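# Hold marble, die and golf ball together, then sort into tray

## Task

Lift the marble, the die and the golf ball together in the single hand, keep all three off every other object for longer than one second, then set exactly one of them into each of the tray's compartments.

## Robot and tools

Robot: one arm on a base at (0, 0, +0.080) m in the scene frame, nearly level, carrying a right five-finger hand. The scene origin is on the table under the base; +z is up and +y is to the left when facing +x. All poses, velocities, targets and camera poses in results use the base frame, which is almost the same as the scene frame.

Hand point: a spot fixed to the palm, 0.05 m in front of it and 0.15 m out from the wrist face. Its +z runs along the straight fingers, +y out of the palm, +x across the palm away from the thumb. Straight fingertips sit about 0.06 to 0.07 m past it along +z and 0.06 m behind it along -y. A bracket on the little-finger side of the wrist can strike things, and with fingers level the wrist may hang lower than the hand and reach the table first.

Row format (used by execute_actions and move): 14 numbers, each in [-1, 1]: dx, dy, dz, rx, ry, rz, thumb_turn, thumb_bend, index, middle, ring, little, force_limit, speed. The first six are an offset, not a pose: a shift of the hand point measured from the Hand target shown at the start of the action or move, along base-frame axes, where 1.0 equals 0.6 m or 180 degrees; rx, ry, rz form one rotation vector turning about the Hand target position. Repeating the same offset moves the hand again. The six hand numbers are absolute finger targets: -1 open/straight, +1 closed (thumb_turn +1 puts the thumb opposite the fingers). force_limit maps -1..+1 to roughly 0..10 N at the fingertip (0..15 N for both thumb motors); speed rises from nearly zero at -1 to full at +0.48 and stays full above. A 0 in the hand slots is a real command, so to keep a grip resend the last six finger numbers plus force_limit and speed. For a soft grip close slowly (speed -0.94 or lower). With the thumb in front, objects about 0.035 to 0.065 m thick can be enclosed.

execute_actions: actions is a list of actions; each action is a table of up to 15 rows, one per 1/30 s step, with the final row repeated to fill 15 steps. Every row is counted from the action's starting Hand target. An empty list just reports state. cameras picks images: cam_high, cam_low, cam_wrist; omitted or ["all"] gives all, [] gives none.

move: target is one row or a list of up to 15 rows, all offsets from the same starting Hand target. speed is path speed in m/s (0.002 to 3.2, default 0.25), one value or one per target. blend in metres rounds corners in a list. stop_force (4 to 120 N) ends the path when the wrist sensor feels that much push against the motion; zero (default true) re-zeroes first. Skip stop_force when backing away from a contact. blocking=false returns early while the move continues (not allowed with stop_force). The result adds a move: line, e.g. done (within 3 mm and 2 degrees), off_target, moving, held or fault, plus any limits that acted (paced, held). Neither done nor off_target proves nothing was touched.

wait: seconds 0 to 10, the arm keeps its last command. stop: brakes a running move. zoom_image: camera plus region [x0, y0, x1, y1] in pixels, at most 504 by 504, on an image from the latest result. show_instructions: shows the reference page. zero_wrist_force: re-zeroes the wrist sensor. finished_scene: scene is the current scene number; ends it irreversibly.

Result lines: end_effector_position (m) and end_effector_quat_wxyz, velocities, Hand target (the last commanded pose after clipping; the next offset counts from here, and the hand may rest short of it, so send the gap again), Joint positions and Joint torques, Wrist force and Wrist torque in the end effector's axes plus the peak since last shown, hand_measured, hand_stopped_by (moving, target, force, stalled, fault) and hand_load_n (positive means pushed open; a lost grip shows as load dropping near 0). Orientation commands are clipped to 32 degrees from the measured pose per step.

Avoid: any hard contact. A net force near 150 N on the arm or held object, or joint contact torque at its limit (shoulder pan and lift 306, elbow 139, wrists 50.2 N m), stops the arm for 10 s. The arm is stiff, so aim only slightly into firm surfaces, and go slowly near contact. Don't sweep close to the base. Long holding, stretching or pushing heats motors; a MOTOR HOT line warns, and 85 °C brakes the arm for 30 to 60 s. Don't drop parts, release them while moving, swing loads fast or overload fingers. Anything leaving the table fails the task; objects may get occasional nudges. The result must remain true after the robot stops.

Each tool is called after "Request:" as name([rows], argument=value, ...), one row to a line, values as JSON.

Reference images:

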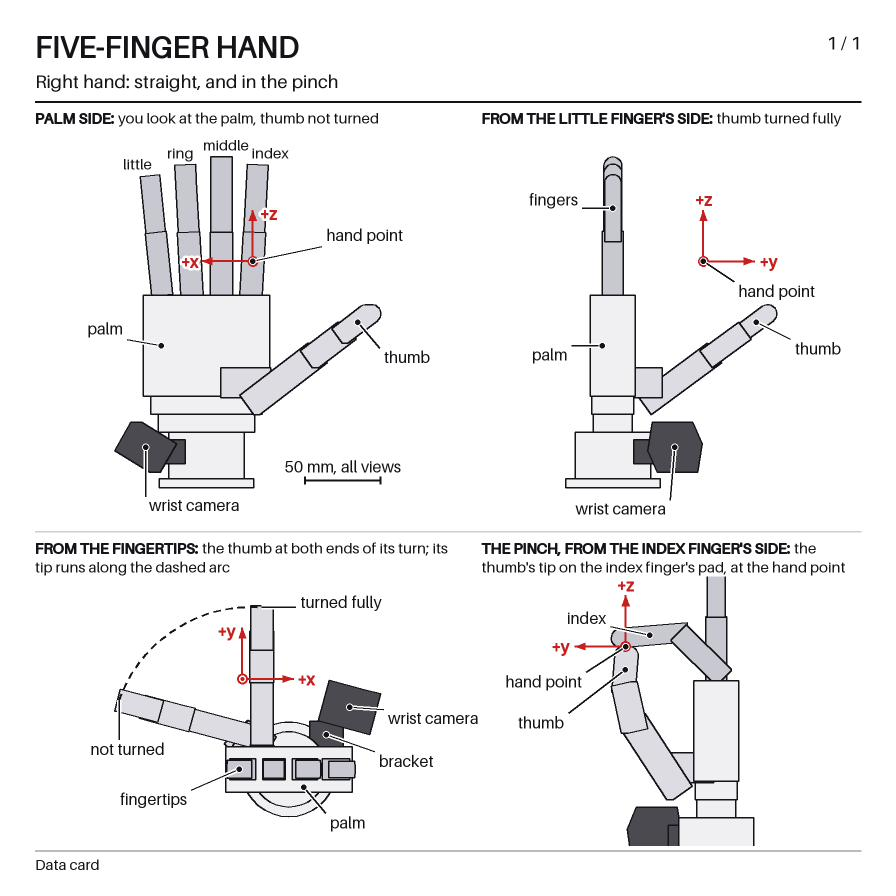

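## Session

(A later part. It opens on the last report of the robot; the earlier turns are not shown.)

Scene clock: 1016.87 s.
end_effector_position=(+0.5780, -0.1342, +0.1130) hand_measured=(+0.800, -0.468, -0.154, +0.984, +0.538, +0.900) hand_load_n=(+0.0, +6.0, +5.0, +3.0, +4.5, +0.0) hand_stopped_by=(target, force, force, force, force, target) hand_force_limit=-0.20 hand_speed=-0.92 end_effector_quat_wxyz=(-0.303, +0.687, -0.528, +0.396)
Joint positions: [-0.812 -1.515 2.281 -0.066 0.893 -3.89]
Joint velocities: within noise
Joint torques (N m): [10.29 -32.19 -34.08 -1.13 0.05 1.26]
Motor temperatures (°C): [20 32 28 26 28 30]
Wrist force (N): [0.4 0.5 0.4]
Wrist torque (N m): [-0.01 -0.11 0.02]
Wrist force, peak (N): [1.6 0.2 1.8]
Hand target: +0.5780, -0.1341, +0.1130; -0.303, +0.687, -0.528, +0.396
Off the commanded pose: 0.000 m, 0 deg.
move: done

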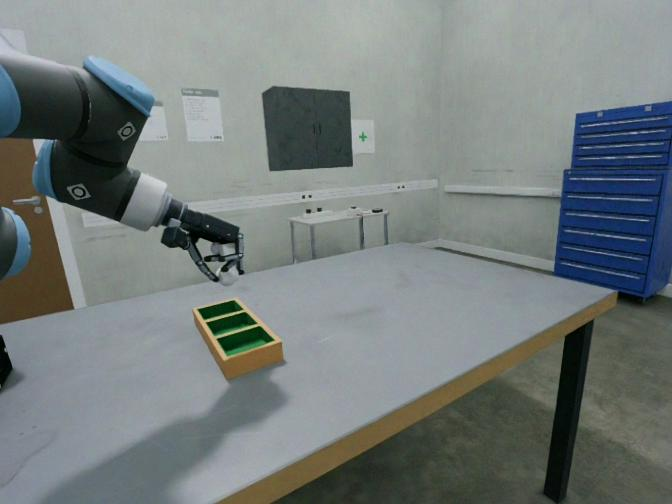

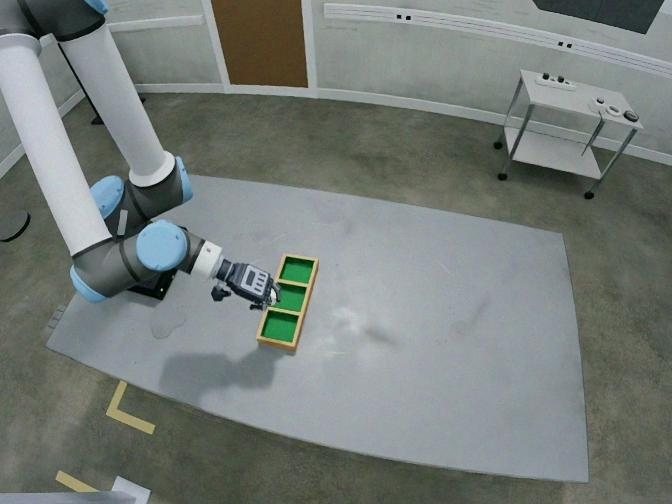

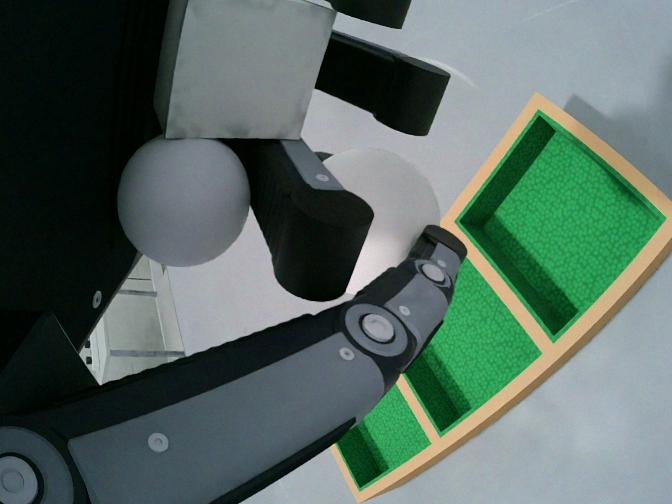

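Request:
zoom_image(camera="cam_high", region=[150, 200, 310, 390])

Request:
zoom_image(camera="cam_low", region=[200, 220, 350, 370])

Scaled by 2.653 from the camera's 672x504 image, which has a finer 960x720 frame.

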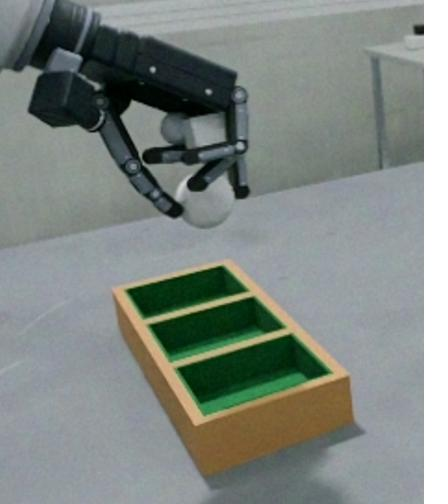

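Scaled by 3.360 from the camera's 672x504 image, which has a finer 960x720 frame.

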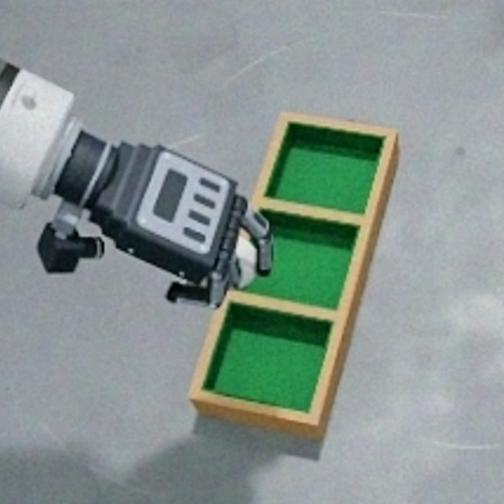

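Request:
move(target=[0.0067,-0.006,0,-0.1203,0,0.0694, 0.8,-0.38,-0.02,1,0.85,0.9,-0.2,-0.92], speed=0.15)

Request:
zoom_image(camera="cam_high", region=[150, 200, 310, 390])

Request:
zoom_image(camera="cam_low", region=[200, 220, 350, 370])

Scene clock: 1039.60 s.
end_effector_position=(+0.5820, -0.1375, +0.1130) hand_measured=(+0.800, -0.468, -0.154, +0.984, +0.538, +0.900) hand_load_n=(+0.0, +6.0, +5.5, +2.5, +4.5, +0.0) hand_stopped_by=(target, force, force, force, force, target) hand_force_limit=-0.20 hand_speed=-0.92 end_effector_quat_wxyz=(-0.210, +0.785, -0.367, +0.453)
Joint positions: [-0.755 -1.53 2.294 -0.092 0.938 -4.28]
Joint velocities: within noise
Joint torques (N m): [-25.04 -37.16 -35.75 3.92 -2.74 0.38]
Motor temperatures (°C): [20 32 28 26 28 30]
Wrist force (N): [1.5 0.3 0.3]
Wrist torque (N m): [0.02 -0.30 0.04]
Wrist force, peak (N): [2.0 0.5 0.2]
Hand target: +0.5820, -0.1377, +0.1130; -0.210, +0.785, -0.367, +0.453
Off the commanded pose: 0.000 m, 0 deg.
move: done

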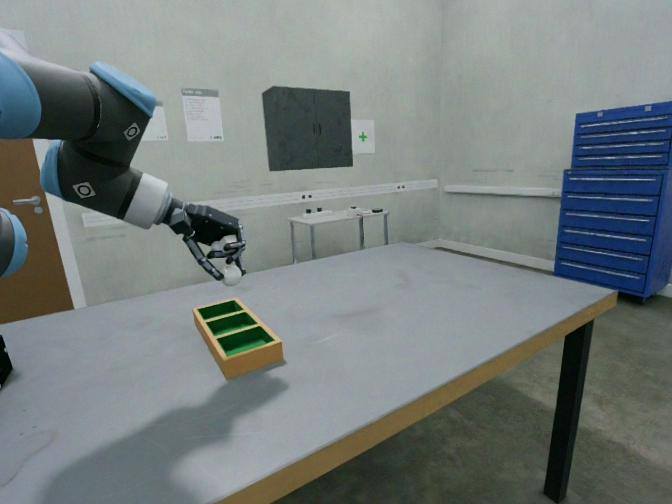

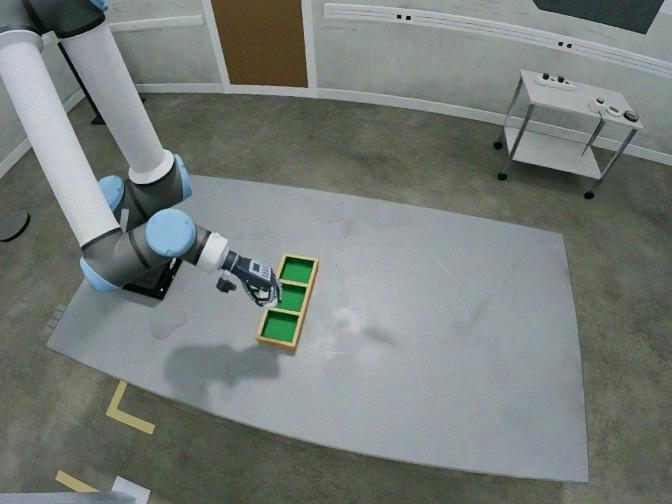

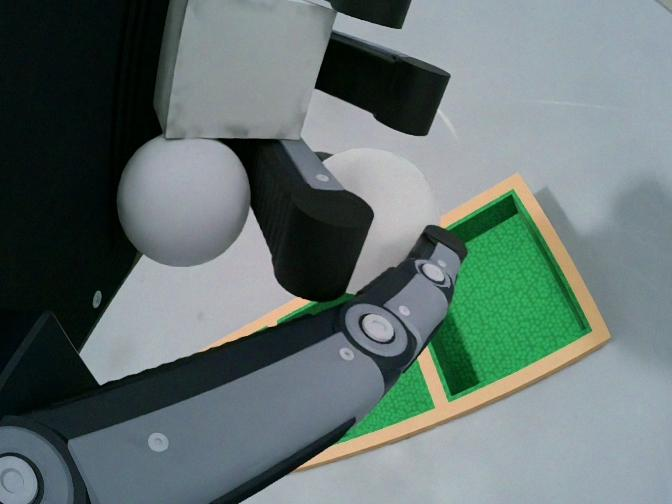

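Scaled by 2.653 from the camera's 672x504 image, which has a finer 960x720 frame.

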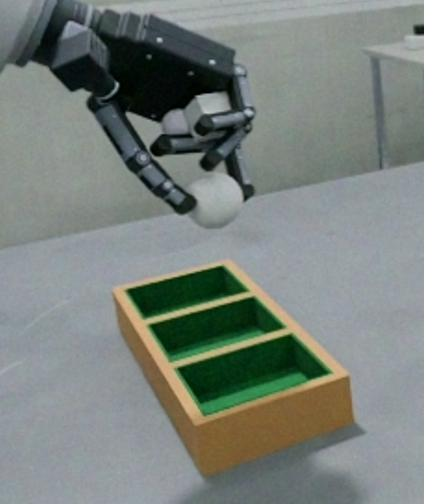

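Scaled by 3.360 from the camera's 672x504 image, which has a finer 960x720 frame.

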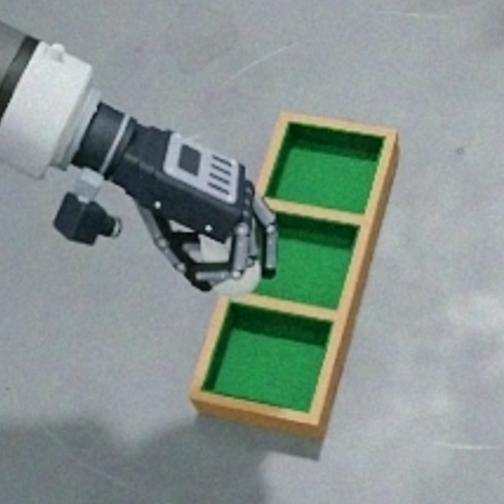

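Request:
move(target=[0,0,-0.125,0,0,0, 0.8,-0.38,-0.02,1,0.85,0.9,-0.2,-0.92], speed=0.12)

Request:
zoom_image(camera="cam_high", region=[150, 220, 310, 390])

Request:
zoom_image(camera="cam_low", region=[200, 220, 350, 370])

Scene clock: 1043.20 s.
end_effector_position=(+0.5820, -0.1377, +0.0379) hand_measured=(+0.800, -0.468, -0.154, +0.984, +0.538, +0.900) hand_load_n=(+0.0, +6.5, +5.0, +2.5, +4.5, +0.0) hand_stopped_by=(target, force, force, force, force, target) hand_force_limit=-0.20 hand_speed=-0.92 end_effector_quat_wxyz=(-0.210, +0.785, -0.367, +0.453)
Joint positions: [-0.755 -1.404 2.346 -0.271 0.938 -4.28]
Joint velocities: within noise
Joint torques (N m): [17.75 -45.51 -36.04 1.73 0.95 2.37]
Motor temperatures (°C): [20 32 28 26 28 30]
Wrist force (N): [1.4 0.1 -0.2]
Wrist torque (N m): [0.00 -0.29 0.02]
Wrist force, peak (N): [2.7 -0.8 -0.1]
Hand target: +0.5820, -0.1377, +0.0380; -0.210, +0.785, -0.367, +0.453
Off the commanded pose: 0.000 m, 0 deg.
move: done

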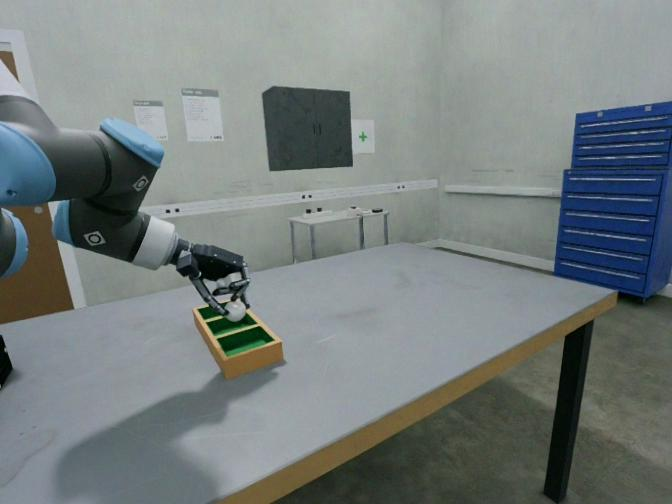

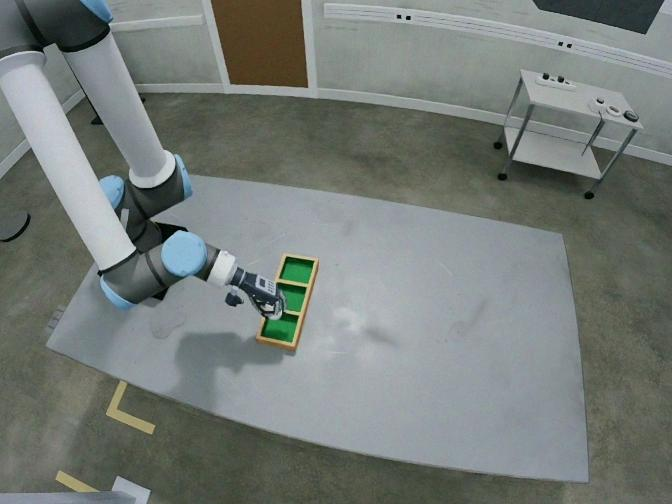

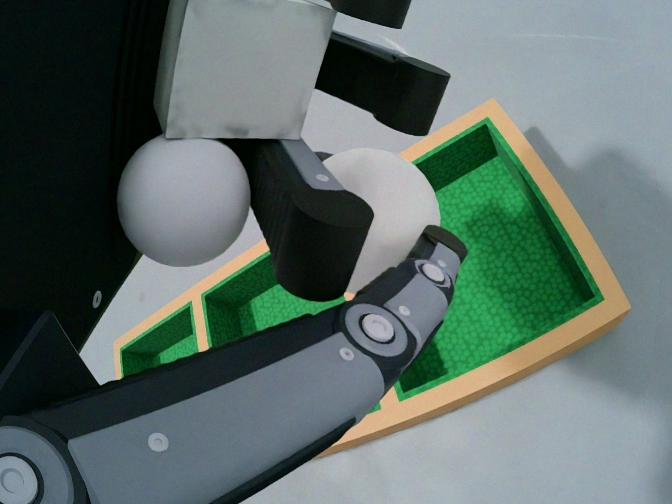

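Scaled by 2.965 from the camera's 672x504 image, which has a finer 960x720 frame.

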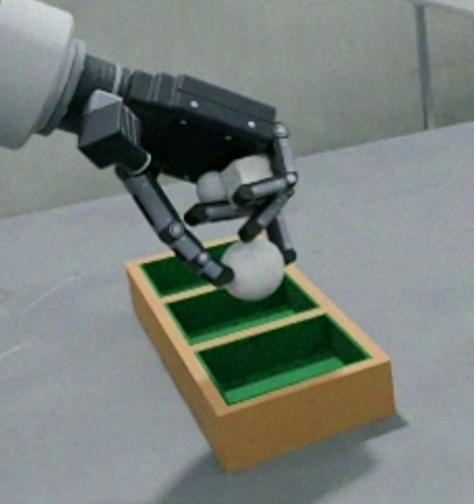

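Scaled by 3.360 from the camera's 672x504 image, which has a finer 960x720 frame.

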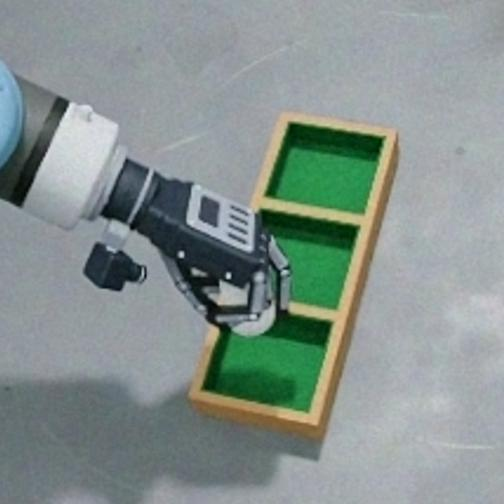

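Request:
move([
  [0.0133,0,0,0,0,0, 0.8,-0.38,-0.02,1,0.85,0.9,-0.2,-0.92],
  [0.0133,0,-0.09,0,0,0, 0.8,-0.38,-0.02,1,0.85,0.9,-0.2,-0.92],
], speed=0.05, stop_force=5)

Request:
zoom_image(camera="cam_high", region=[150, 220, 310, 390])

Request:
zoom_image(camera="cam_low", region=[200, 220, 350, 370])

Scene clock: 1052.00 s.
end_effector_position=(+0.5900, -0.1377, -0.0160) hand_measured=(+0.800, -0.468, -0.154, +0.984, +0.538, +0.900) hand_load_n=(+0.5, +6.0, +5.0, +3.0, +4.5, +0.0) hand_stopped_by=(target, force, force, force, force, target) hand_force_limit=-0.20 hand_speed=-0.92 end_effector_quat_wxyz=(-0.210, +0.785, -0.367, +0.453)
Joint positions: [-0.74 -1.291 2.357 -0.402 0.95 -4.269]
Joint velocities: within noise
Joint torques (N m): [-2.47 -59.94 -29.52 3.4 -0.18 1.49]
Motor temperatures (°C): [20 32 28 26 28 30]
Wrist force (N): [1.3 0.0 -0.1]
Wrist torque (N m): [-0.04 -0.27 0.01]
Wrist force, peak (N): [2.2 0.4 0.0]
Hand target: +0.5900, -0.1377, -0.0160; -0.210, +0.785, -0.367, +0.453
Off the commanded pose: 0.000 m, 0 deg.
move: done

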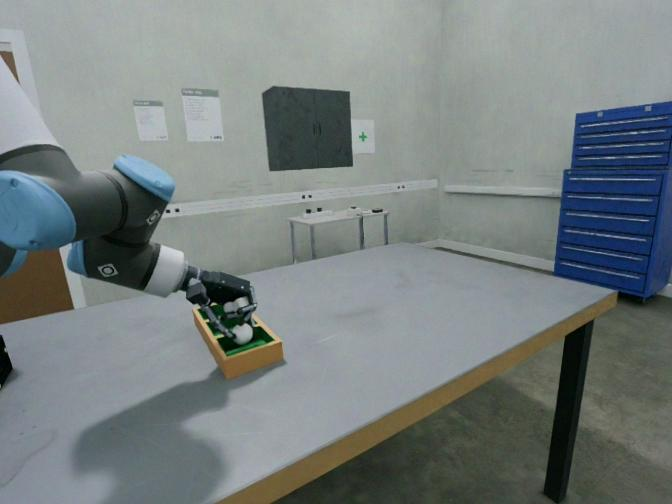

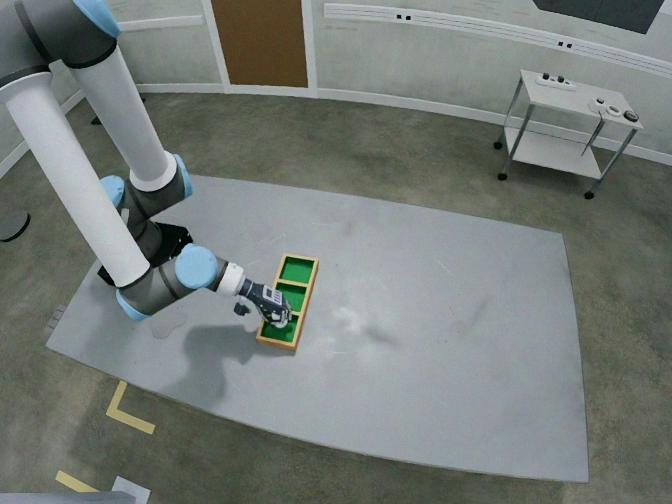

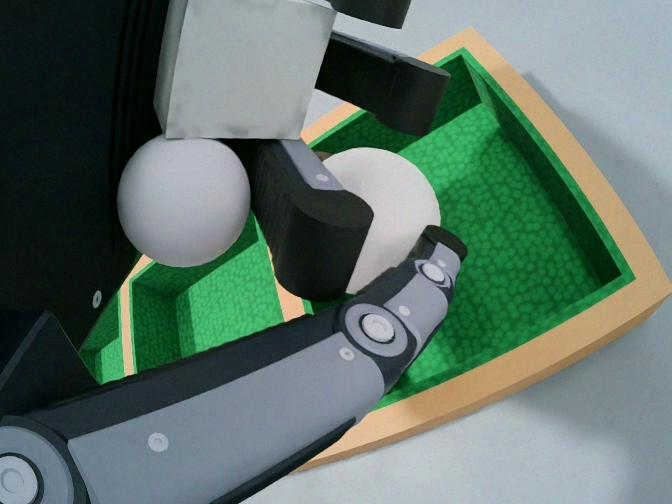

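Scaled by 2.965 from the camera's 672x504 image, which has a finer 960x720 frame.

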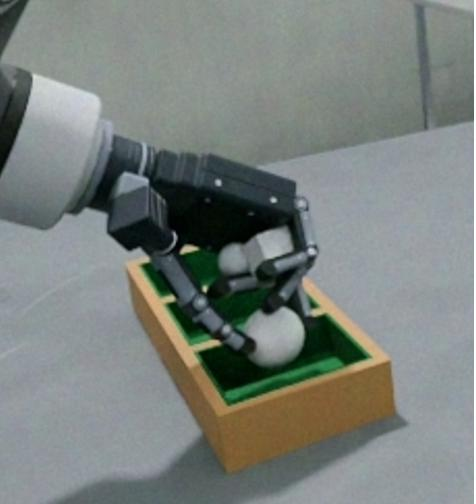

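Scaled by 3.360 from the camera's 672x504 image, which has a finer 960x720 frame.

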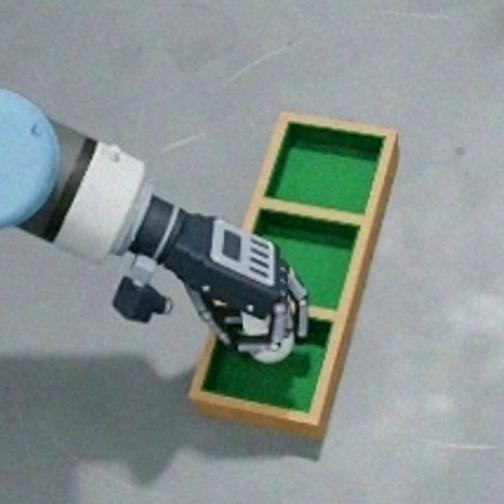

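Request:
move([
  [0,-0.005,0,0,0,0, 0.8,-0.38,-0.02,1,0.85,0.9,-0.2,-0.92],
  [0,-0.005,-0.037,0,0,0, 0.8,-0.38,-0.02,1,0.85,0.9,-0.2,-0.92],
], speed=0.015, stop_force=4)

Request:
zoom_image(camera="cam_high", region=[190, 260, 300, 390])

Scene clock: 1059.47 s.
end_effector_position=(+0.5900, -0.1407, -0.0345) hand_measured=(+0.800, -0.468, -0.154, +0.984, +0.538, +0.900) hand_load_n=(-1.0, +6.0, +4.5, +2.5, +4.5, +0.0) hand_stopped_by=(target, force, force, force, force, target) hand_force_limit=-0.20 hand_speed=-0.92 end_effector_quat_wxyz=(-0.210, +0.785, -0.367, +0.453)
Joint positions: [-0.746 -1.251 2.361 -0.442 0.945 -4.273]
Joint velocities: within noise
Joint torques (N m): [13.69 -60.5 -25.99 2.71 0.79 2.13]
Motor temperatures (°C): [20 32 28 26 28 30]
Wrist force (N): [2.5 -1.0 -1.5]
Wrist torque (N m): [-0.05 -0.30 0.00]
Wrist force, peak (N): [4.9 -3.2 -4.5]
Hand target: +0.5900, -0.1407, -0.0345; -0.210, +0.785, -0.367, +0.453 (not the last commanded pose)
Off the commanded pose: 0.004 m, 0 deg.
move: contact; path passed 1 of 2 targets

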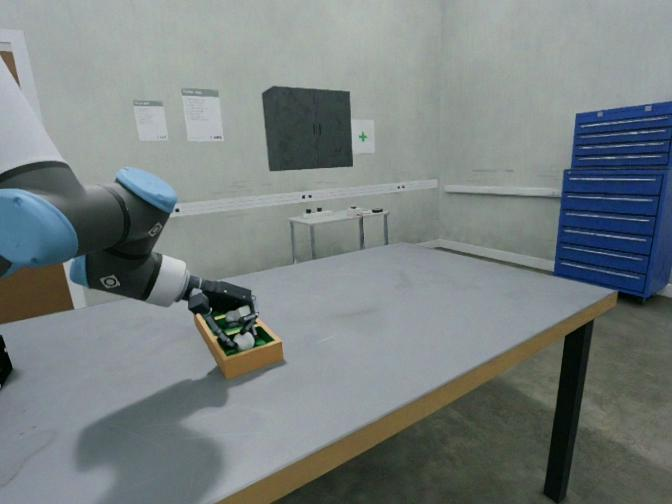

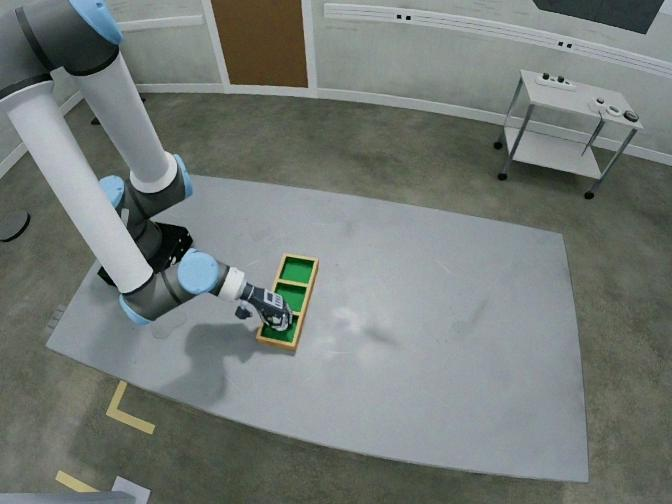

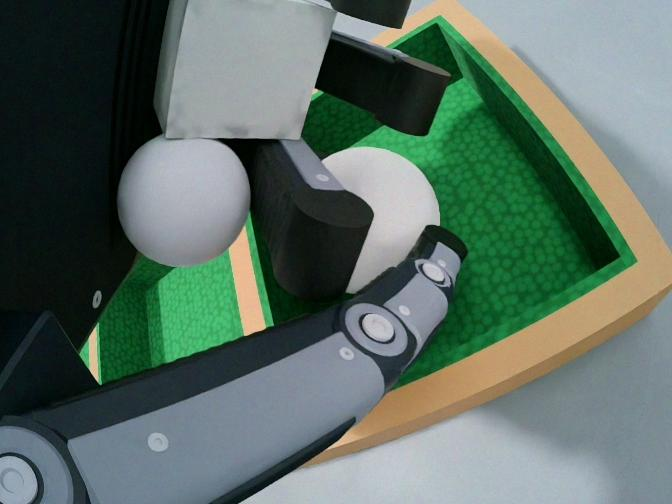

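Scaled by 3.877 from the camera's 672x504 image, which has a finer 960x720 frame.

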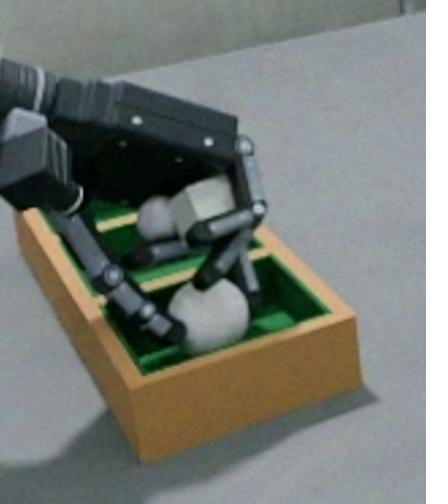

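Request:
move(target=[0,0,0,0,0,0, 0.8,-0.56,-0.3,1,0.85,0.9,-0.2,-0.92], speed=0.05)

Request:
zoom_image(camera="cam_high", region=[190, 260, 300, 390])

Scene clock: 1065.23 s.
end_effector_position=(+0.5900, -0.1407, -0.0345) hand_measured=(+0.800, -0.560, -0.300, +0.984, +0.538, +0.900) hand_load_n=(+0.5, +0.0, +0.0, +3.0, +4.5, +0.0) hand_stopped_by=(target, target, target, force, force, target) hand_force_limit=-0.20 hand_speed=-0.92 end_effector_quat_wxyz=(-0.210, +0.785, -0.367, +0.453)
Joint positions: [-0.746 -1.251 2.361 -0.442 0.945 -4.273]
Joint velocities: within noise
Joint torques (N m): [-2.73 -63.34 -18.65 -0.88 0.77 1.15]
Motor temperatures (°C): [20 32 28 26 28 30]
Wrist force (N): [1.1 0.2 -0.3]
Wrist torque (N m): [0.07 -0.19 -0.02]
Wrist force, peak (N): [3.4 -1.2 -2.3]
Hand target: +0.5900, -0.1407, -0.0345; -0.210, +0.785, -0.367, +0.453
Off the commanded pose: 0.000 m, 0 deg.
move: done

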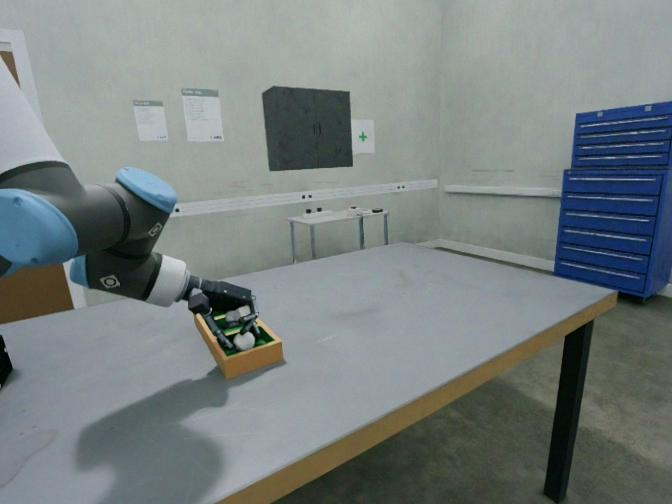

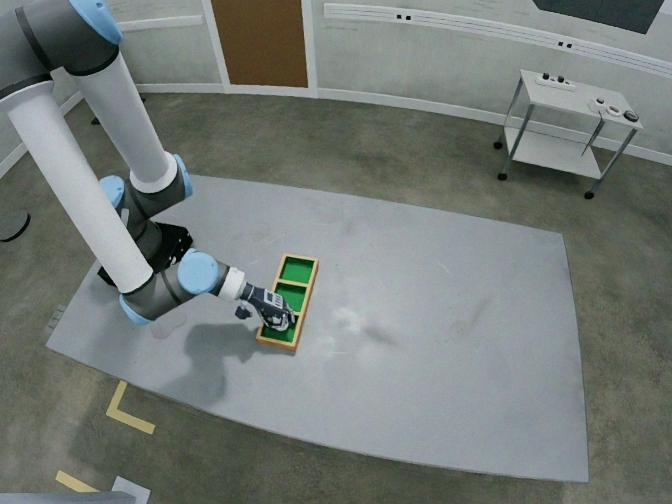

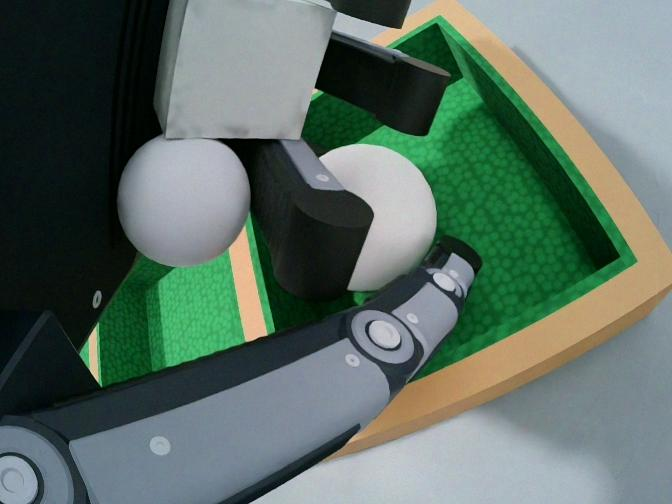

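Scaled by 3.877 from the camera's 672x504 image, which has a finer 960x720 frame.

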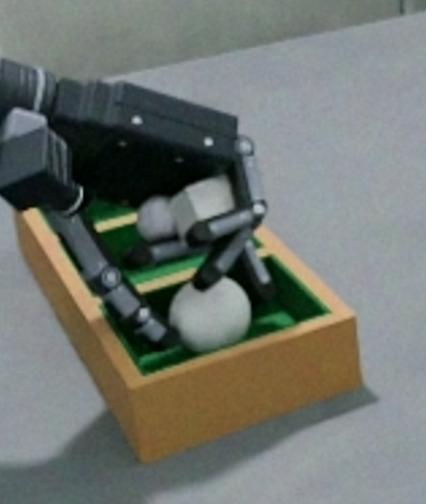

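Request:
move([
  [0,0,0,0,0,0, 0.8,-0.65,-0.38,1,0.85,0.9,-0.2,-0.92],
  [0,0,0.06,0,0,0, 0.8,-0.65,-0.38,1,0.85,0.9,-0.2,-0.92],
], speed=0.03)

Request:
zoom_image(camera="cam_high", region=[190, 260, 300, 390])

Scene clock: 1070.13 s.
end_effector_position=(+0.5901, -0.1407, +0.0017) hand_measured=(+0.800, -0.650, -0.380, +0.984, +0.538, +0.900) hand_load_n=(+0.5, +0.0, +0.0, +3.0, +4.5, -0.5) hand_stopped_by=(target, target, target, force, force, target) hand_force_limit=-0.20 hand_speed=-0.92 end_effector_quat_wxyz=(-0.210, +0.785, -0.367, +0.453)
Joint positions: [-0.746 -1.324 2.348 -0.357 0.945 -4.273]
Joint velocities: within noise
Joint torques (N m): [-13.23 -27.59 -24.34 -1.16 0.76 1.57]
Motor temperatures (°C): [20 32 28 26 28 30]
Wrist force (N): [1.6 -0.3 -0.5]
Wrist torque (N m): [-0.05 -0.26 0.04]
Wrist force, peak (N): [2.4 0.3 -0.1]
Hand target: +0.5900, -0.1407, +0.0015; -0.210, +0.785, -0.367, +0.453
Off the commanded pose: 0.000 m, 0 deg.
move: done

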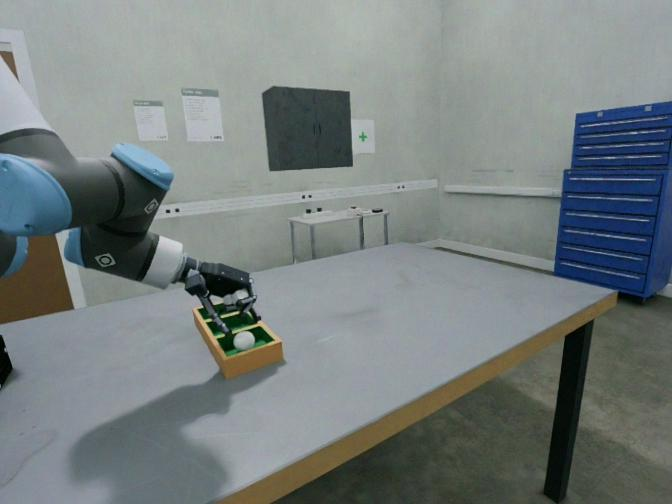

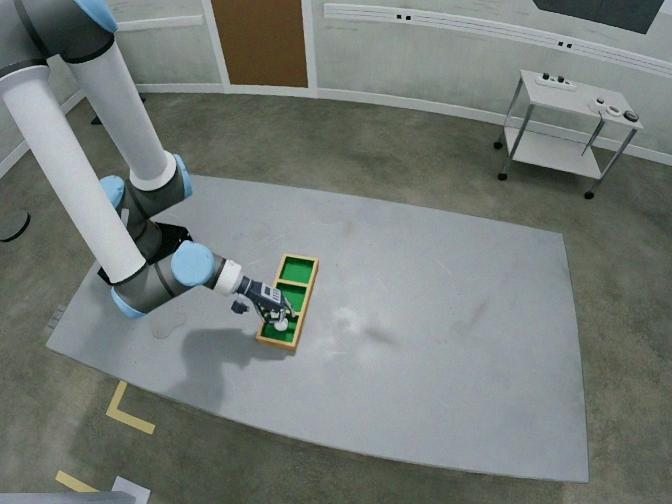

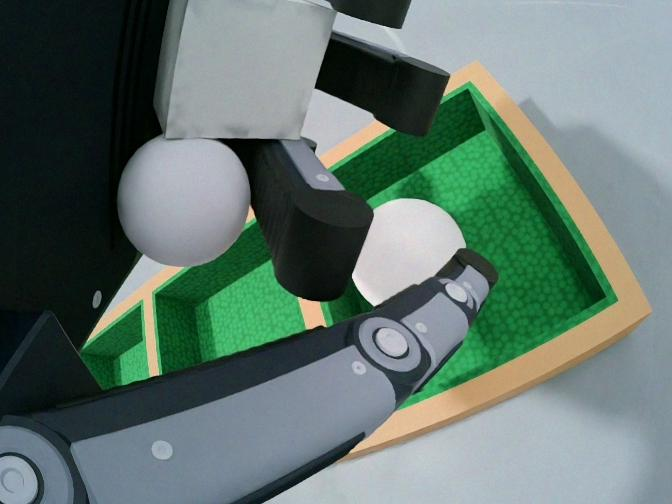

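Scaled by 3.877 from the camera's 672x504 image, which has a finer 960x720 frame.

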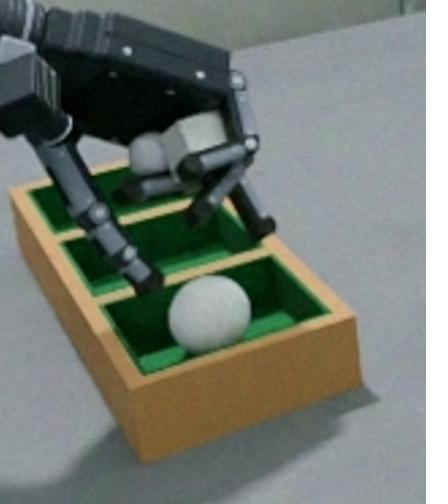

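Request:
move([
  [0,0.0,0.15,0,0,0, 0.8,-0.65,-0.38,1,0.85,0.9,-0.2,-0.92],
  [-0.05,0.09,0.18,0.1925,0,-0.1111, 0.8,-0.65,-0.38,1,0.85,0.9,-0.2,-0.92],
], speed=0.15, blend=0.02)

Request:
zoom_image(camera="cam_high", region=[150, 220, 310, 390])

Scene clock: 1119.20 s.
end_effector_position=(+0.5599, -0.0867, +0.1095) hand_measured=(+0.800, -0.650, -0.380, +0.984, +0.538, +0.900) hand_load_n=(+0.0, +0.0, +0.0, +3.0, +4.5, +0.0) hand_stopped_by=(target, target, target, force, force, target) hand_force_limit=-0.20 hand_speed=-0.92 end_effector_quat_wxyz=(-0.353, +0.613, -0.613, +0.353)
Joint positions: [-0.795 -1.556 2.345 -0.096 0.906 -3.615]
Joint velocities: within noise
Joint torques (N m): [12.58 -20.29 -41.09 -0.83 0.93 1.05]
Motor temperatures (°C): [20 32 28 26 28 30]
Wrist force (N): [0.8 -0.2 0.2]
Wrist torque (N m): [-0.02 -0.13 0.04]
Wrist force, peak (N): [2.2 -0.5 -0.3]
Hand target: +0.5600, -0.0867, +0.1095; -0.353, +0.613, -0.613, +0.353
Off the commanded pose: 0.000 m, 0 deg.
move: done

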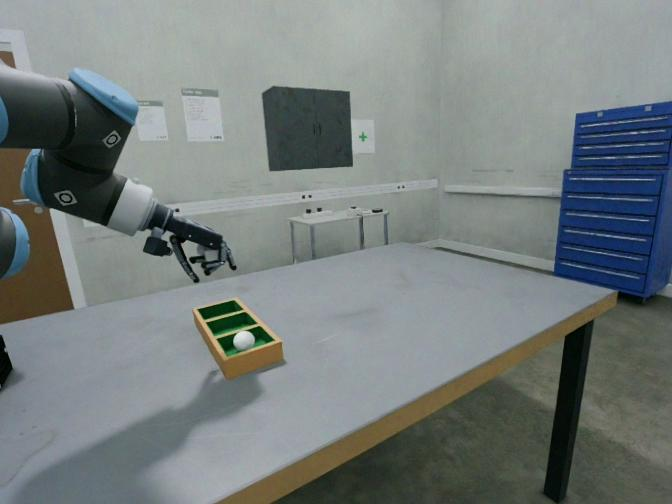

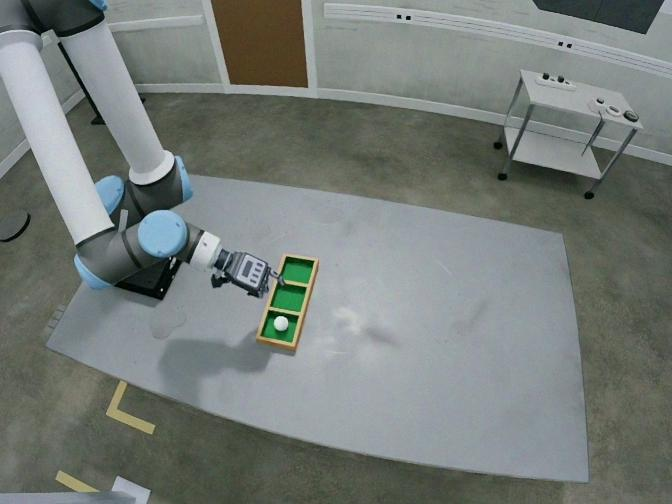

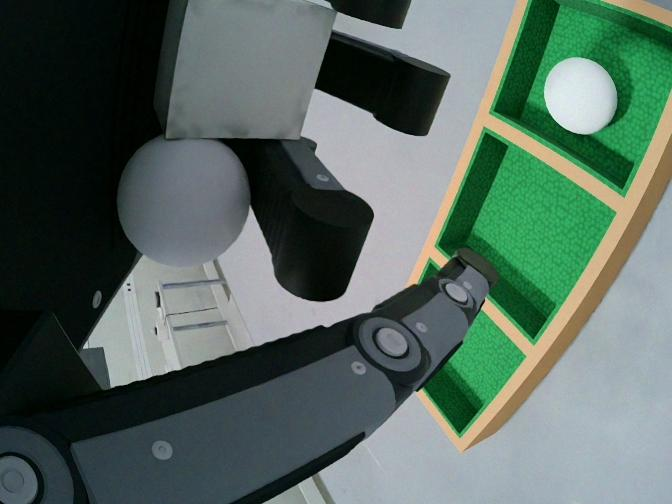

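Scaled by 2.965 from the camera's 672x504 image, which has a finer 960x720 frame.

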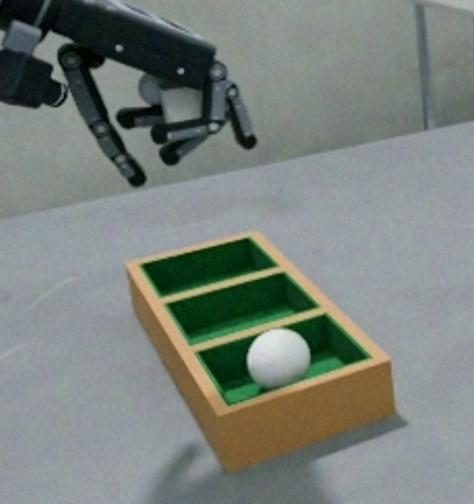

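Request:
move([
  [0,0.0,0.04,0,0,0, -1,-1,-0.6,1,0.85,0.9,-0.2,-0.5],
  [-0.05,0.045,0.04,0.0519,0.2768,0.0242, -1,-1,-0.6,1,0.85,0.9,-0.2,-0.5],
], speed=0.25)

Request:
zoom_image(camera="cam_high", region=[150, 200, 310, 390])

Request:
zoom_image(camera="cam_low", region=[200, 220, 350, 370])

Scene clock: 1148.10 s.
end_effector_position=(+0.5301, -0.0596, +0.1335) hand_measured=(-1.000, -1.000, -0.600, +0.984, +0.538, +0.900) hand_load_n=(+0.0, +0.0, +0.0, +3.0, +4.5, +0.0) hand_stopped_by=(target, target, target, force, force, target) hand_force_limit=-0.20 hand_speed=-0.50 end_effector_quat_wxyz=(-0.122, +0.697, -0.707, +0.000)
Joint positions: [-0.563 -1.232 1.9 0.846 1.333 -3.683]
Joint velocities: within noise
Joint torques (N m): [-23.18 -62.43 -24.39 5.55 -0.95 -1.09]
Motor temperatures (°C): [20 32 28 26 28 30]
Wrist force (N): [0.1 0.9 -1.1]
Wrist torque (N m): [0.28 -0.03 -0.08]
Wrist force, peak (N): [0.6 2.1 1.2]
Hand target: +0.5300, -0.0597, +0.1335; -0.122, +0.697, -0.707, +0.000
Off the commanded pose: 0.000 m, 0 deg.
move: done

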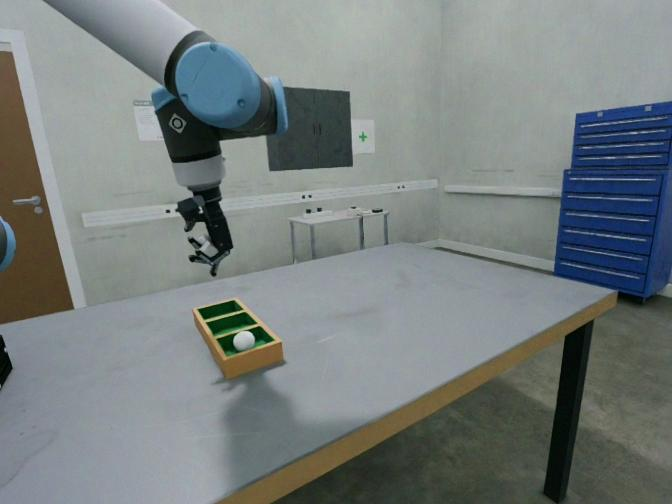

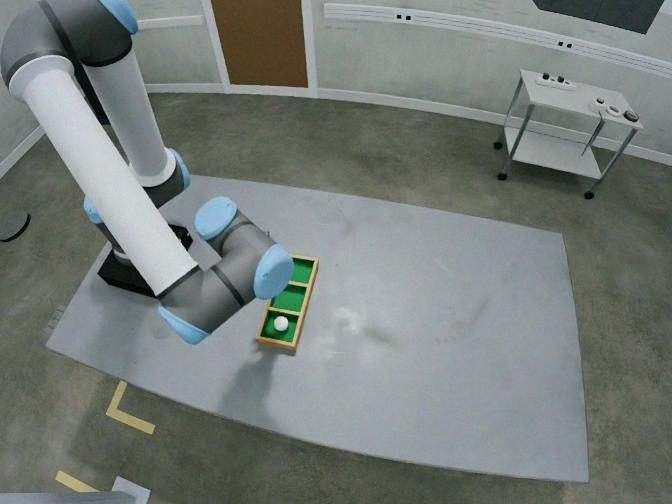

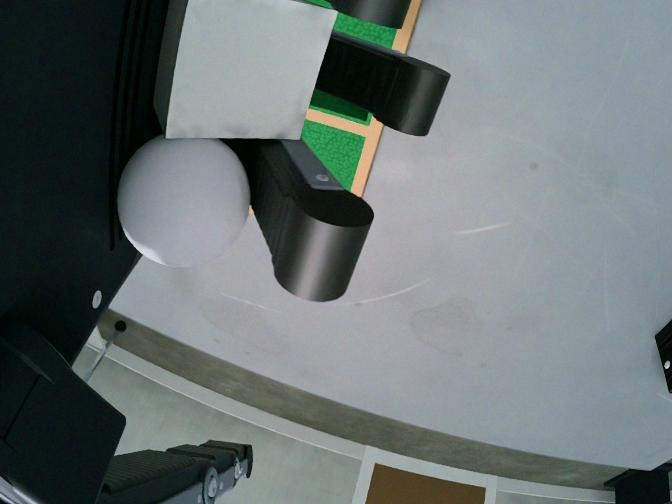

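Scaled by 2.653 from the camera's 672x504 image, which has a finer 960x720 frame.

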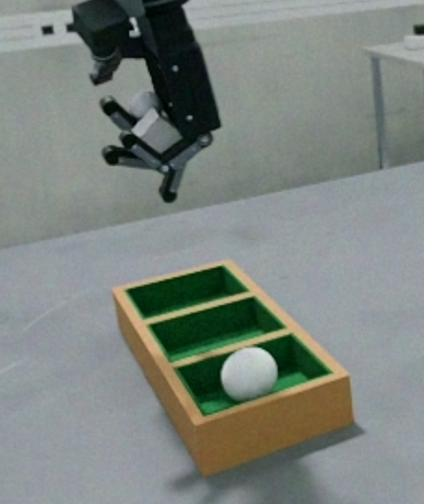

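Scaled by 3.360 from the camera's 672x504 image, which has a finer 960x720 frame.

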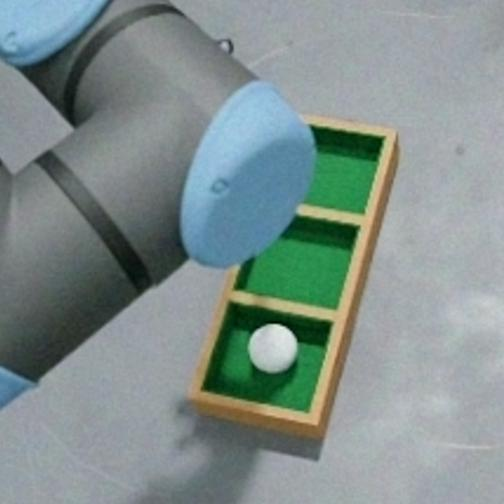

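Request:
move([
  [0,0,0,0,0,0, -1,-1,0.35,1,0.85,0.9,-0.4,-0.7],
  [0.0,0.0,-0.15,0,0,0, -1,-1,0.35,1,0.85,0.9,-0.4,-0.7],
], speed=0.15)

Request:
zoom_image(camera="cam_high", region=[150, 220, 310, 390])

Request:
zoom_image(camera="cam_low", region=[200, 220, 350, 370])

Scene clock: 1154.90 s.
end_effector_position=(+0.5299, -0.0597, +0.0435) hand_measured=(-1.000, -1.000, +0.350, +0.984, +0.538, +0.900) hand_load_n=(+0.0, +0.0, +0.0, +3.0, +4.5, +0.0) hand_stopped_by=(target, target, target, force, force, target) hand_force_limit=-0.40 hand_speed=-0.70 end_effector_quat_wxyz=(-0.122, +0.696, -0.707, +0.000)
Joint positions: [-0.564 -1.125 1.949 0.691 1.333 -3.683]
Joint velocities: within noise
Joint torques (N m): [-4.56 -69.74 -36.19 4.83 -0.16 1.53]
Motor temperatures (°C): [20 32 28 26 28 30]
Wrist force (N): [0.3 0.6 -0.8]
Wrist torque (N m): [0.22 -0.07 -0.07]
Wrist force, peak (N): [-0.2 0.6 -2.8]
Hand target: +0.5300, -0.0597, +0.0435; -0.122, +0.697, -0.707, +0.000
Off the commanded pose: 0.000 m, 0 deg.
move: done

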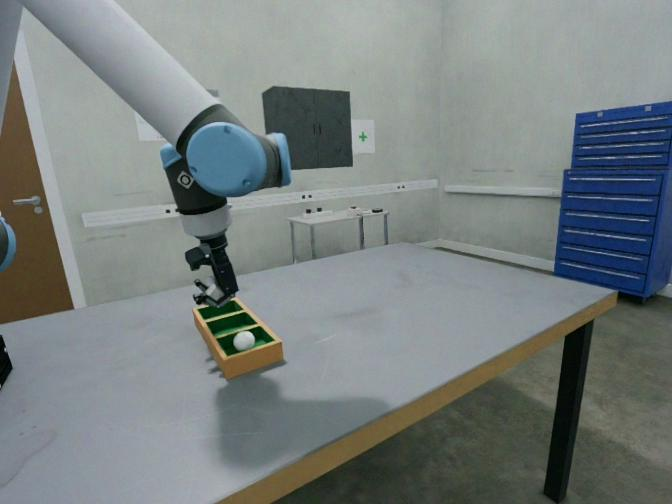

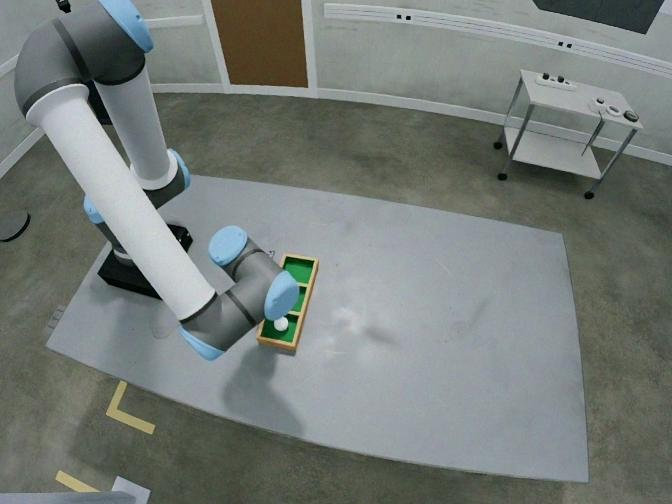

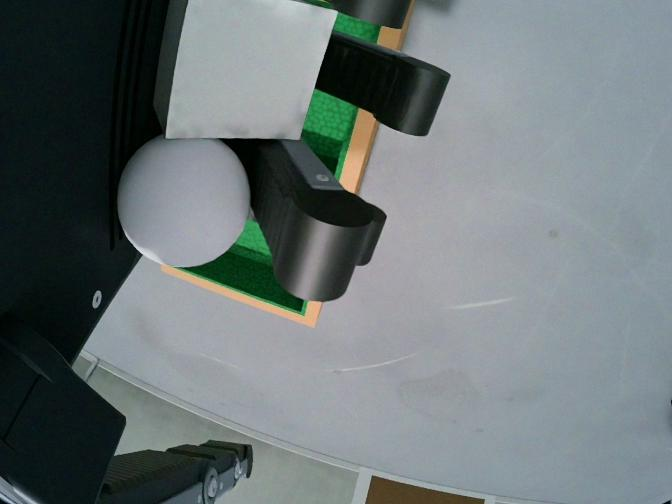

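Scaled by 2.965 from the camera's 672x504 image, which has a finer 960x720 frame.

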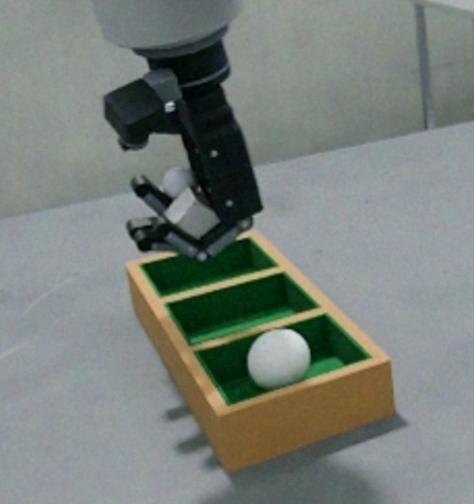

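Scaled by 3.360 from the camera's 672x504 image, which has a finer 960x720 frame.

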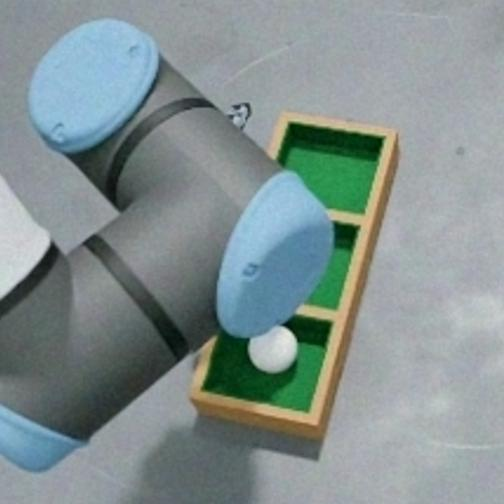

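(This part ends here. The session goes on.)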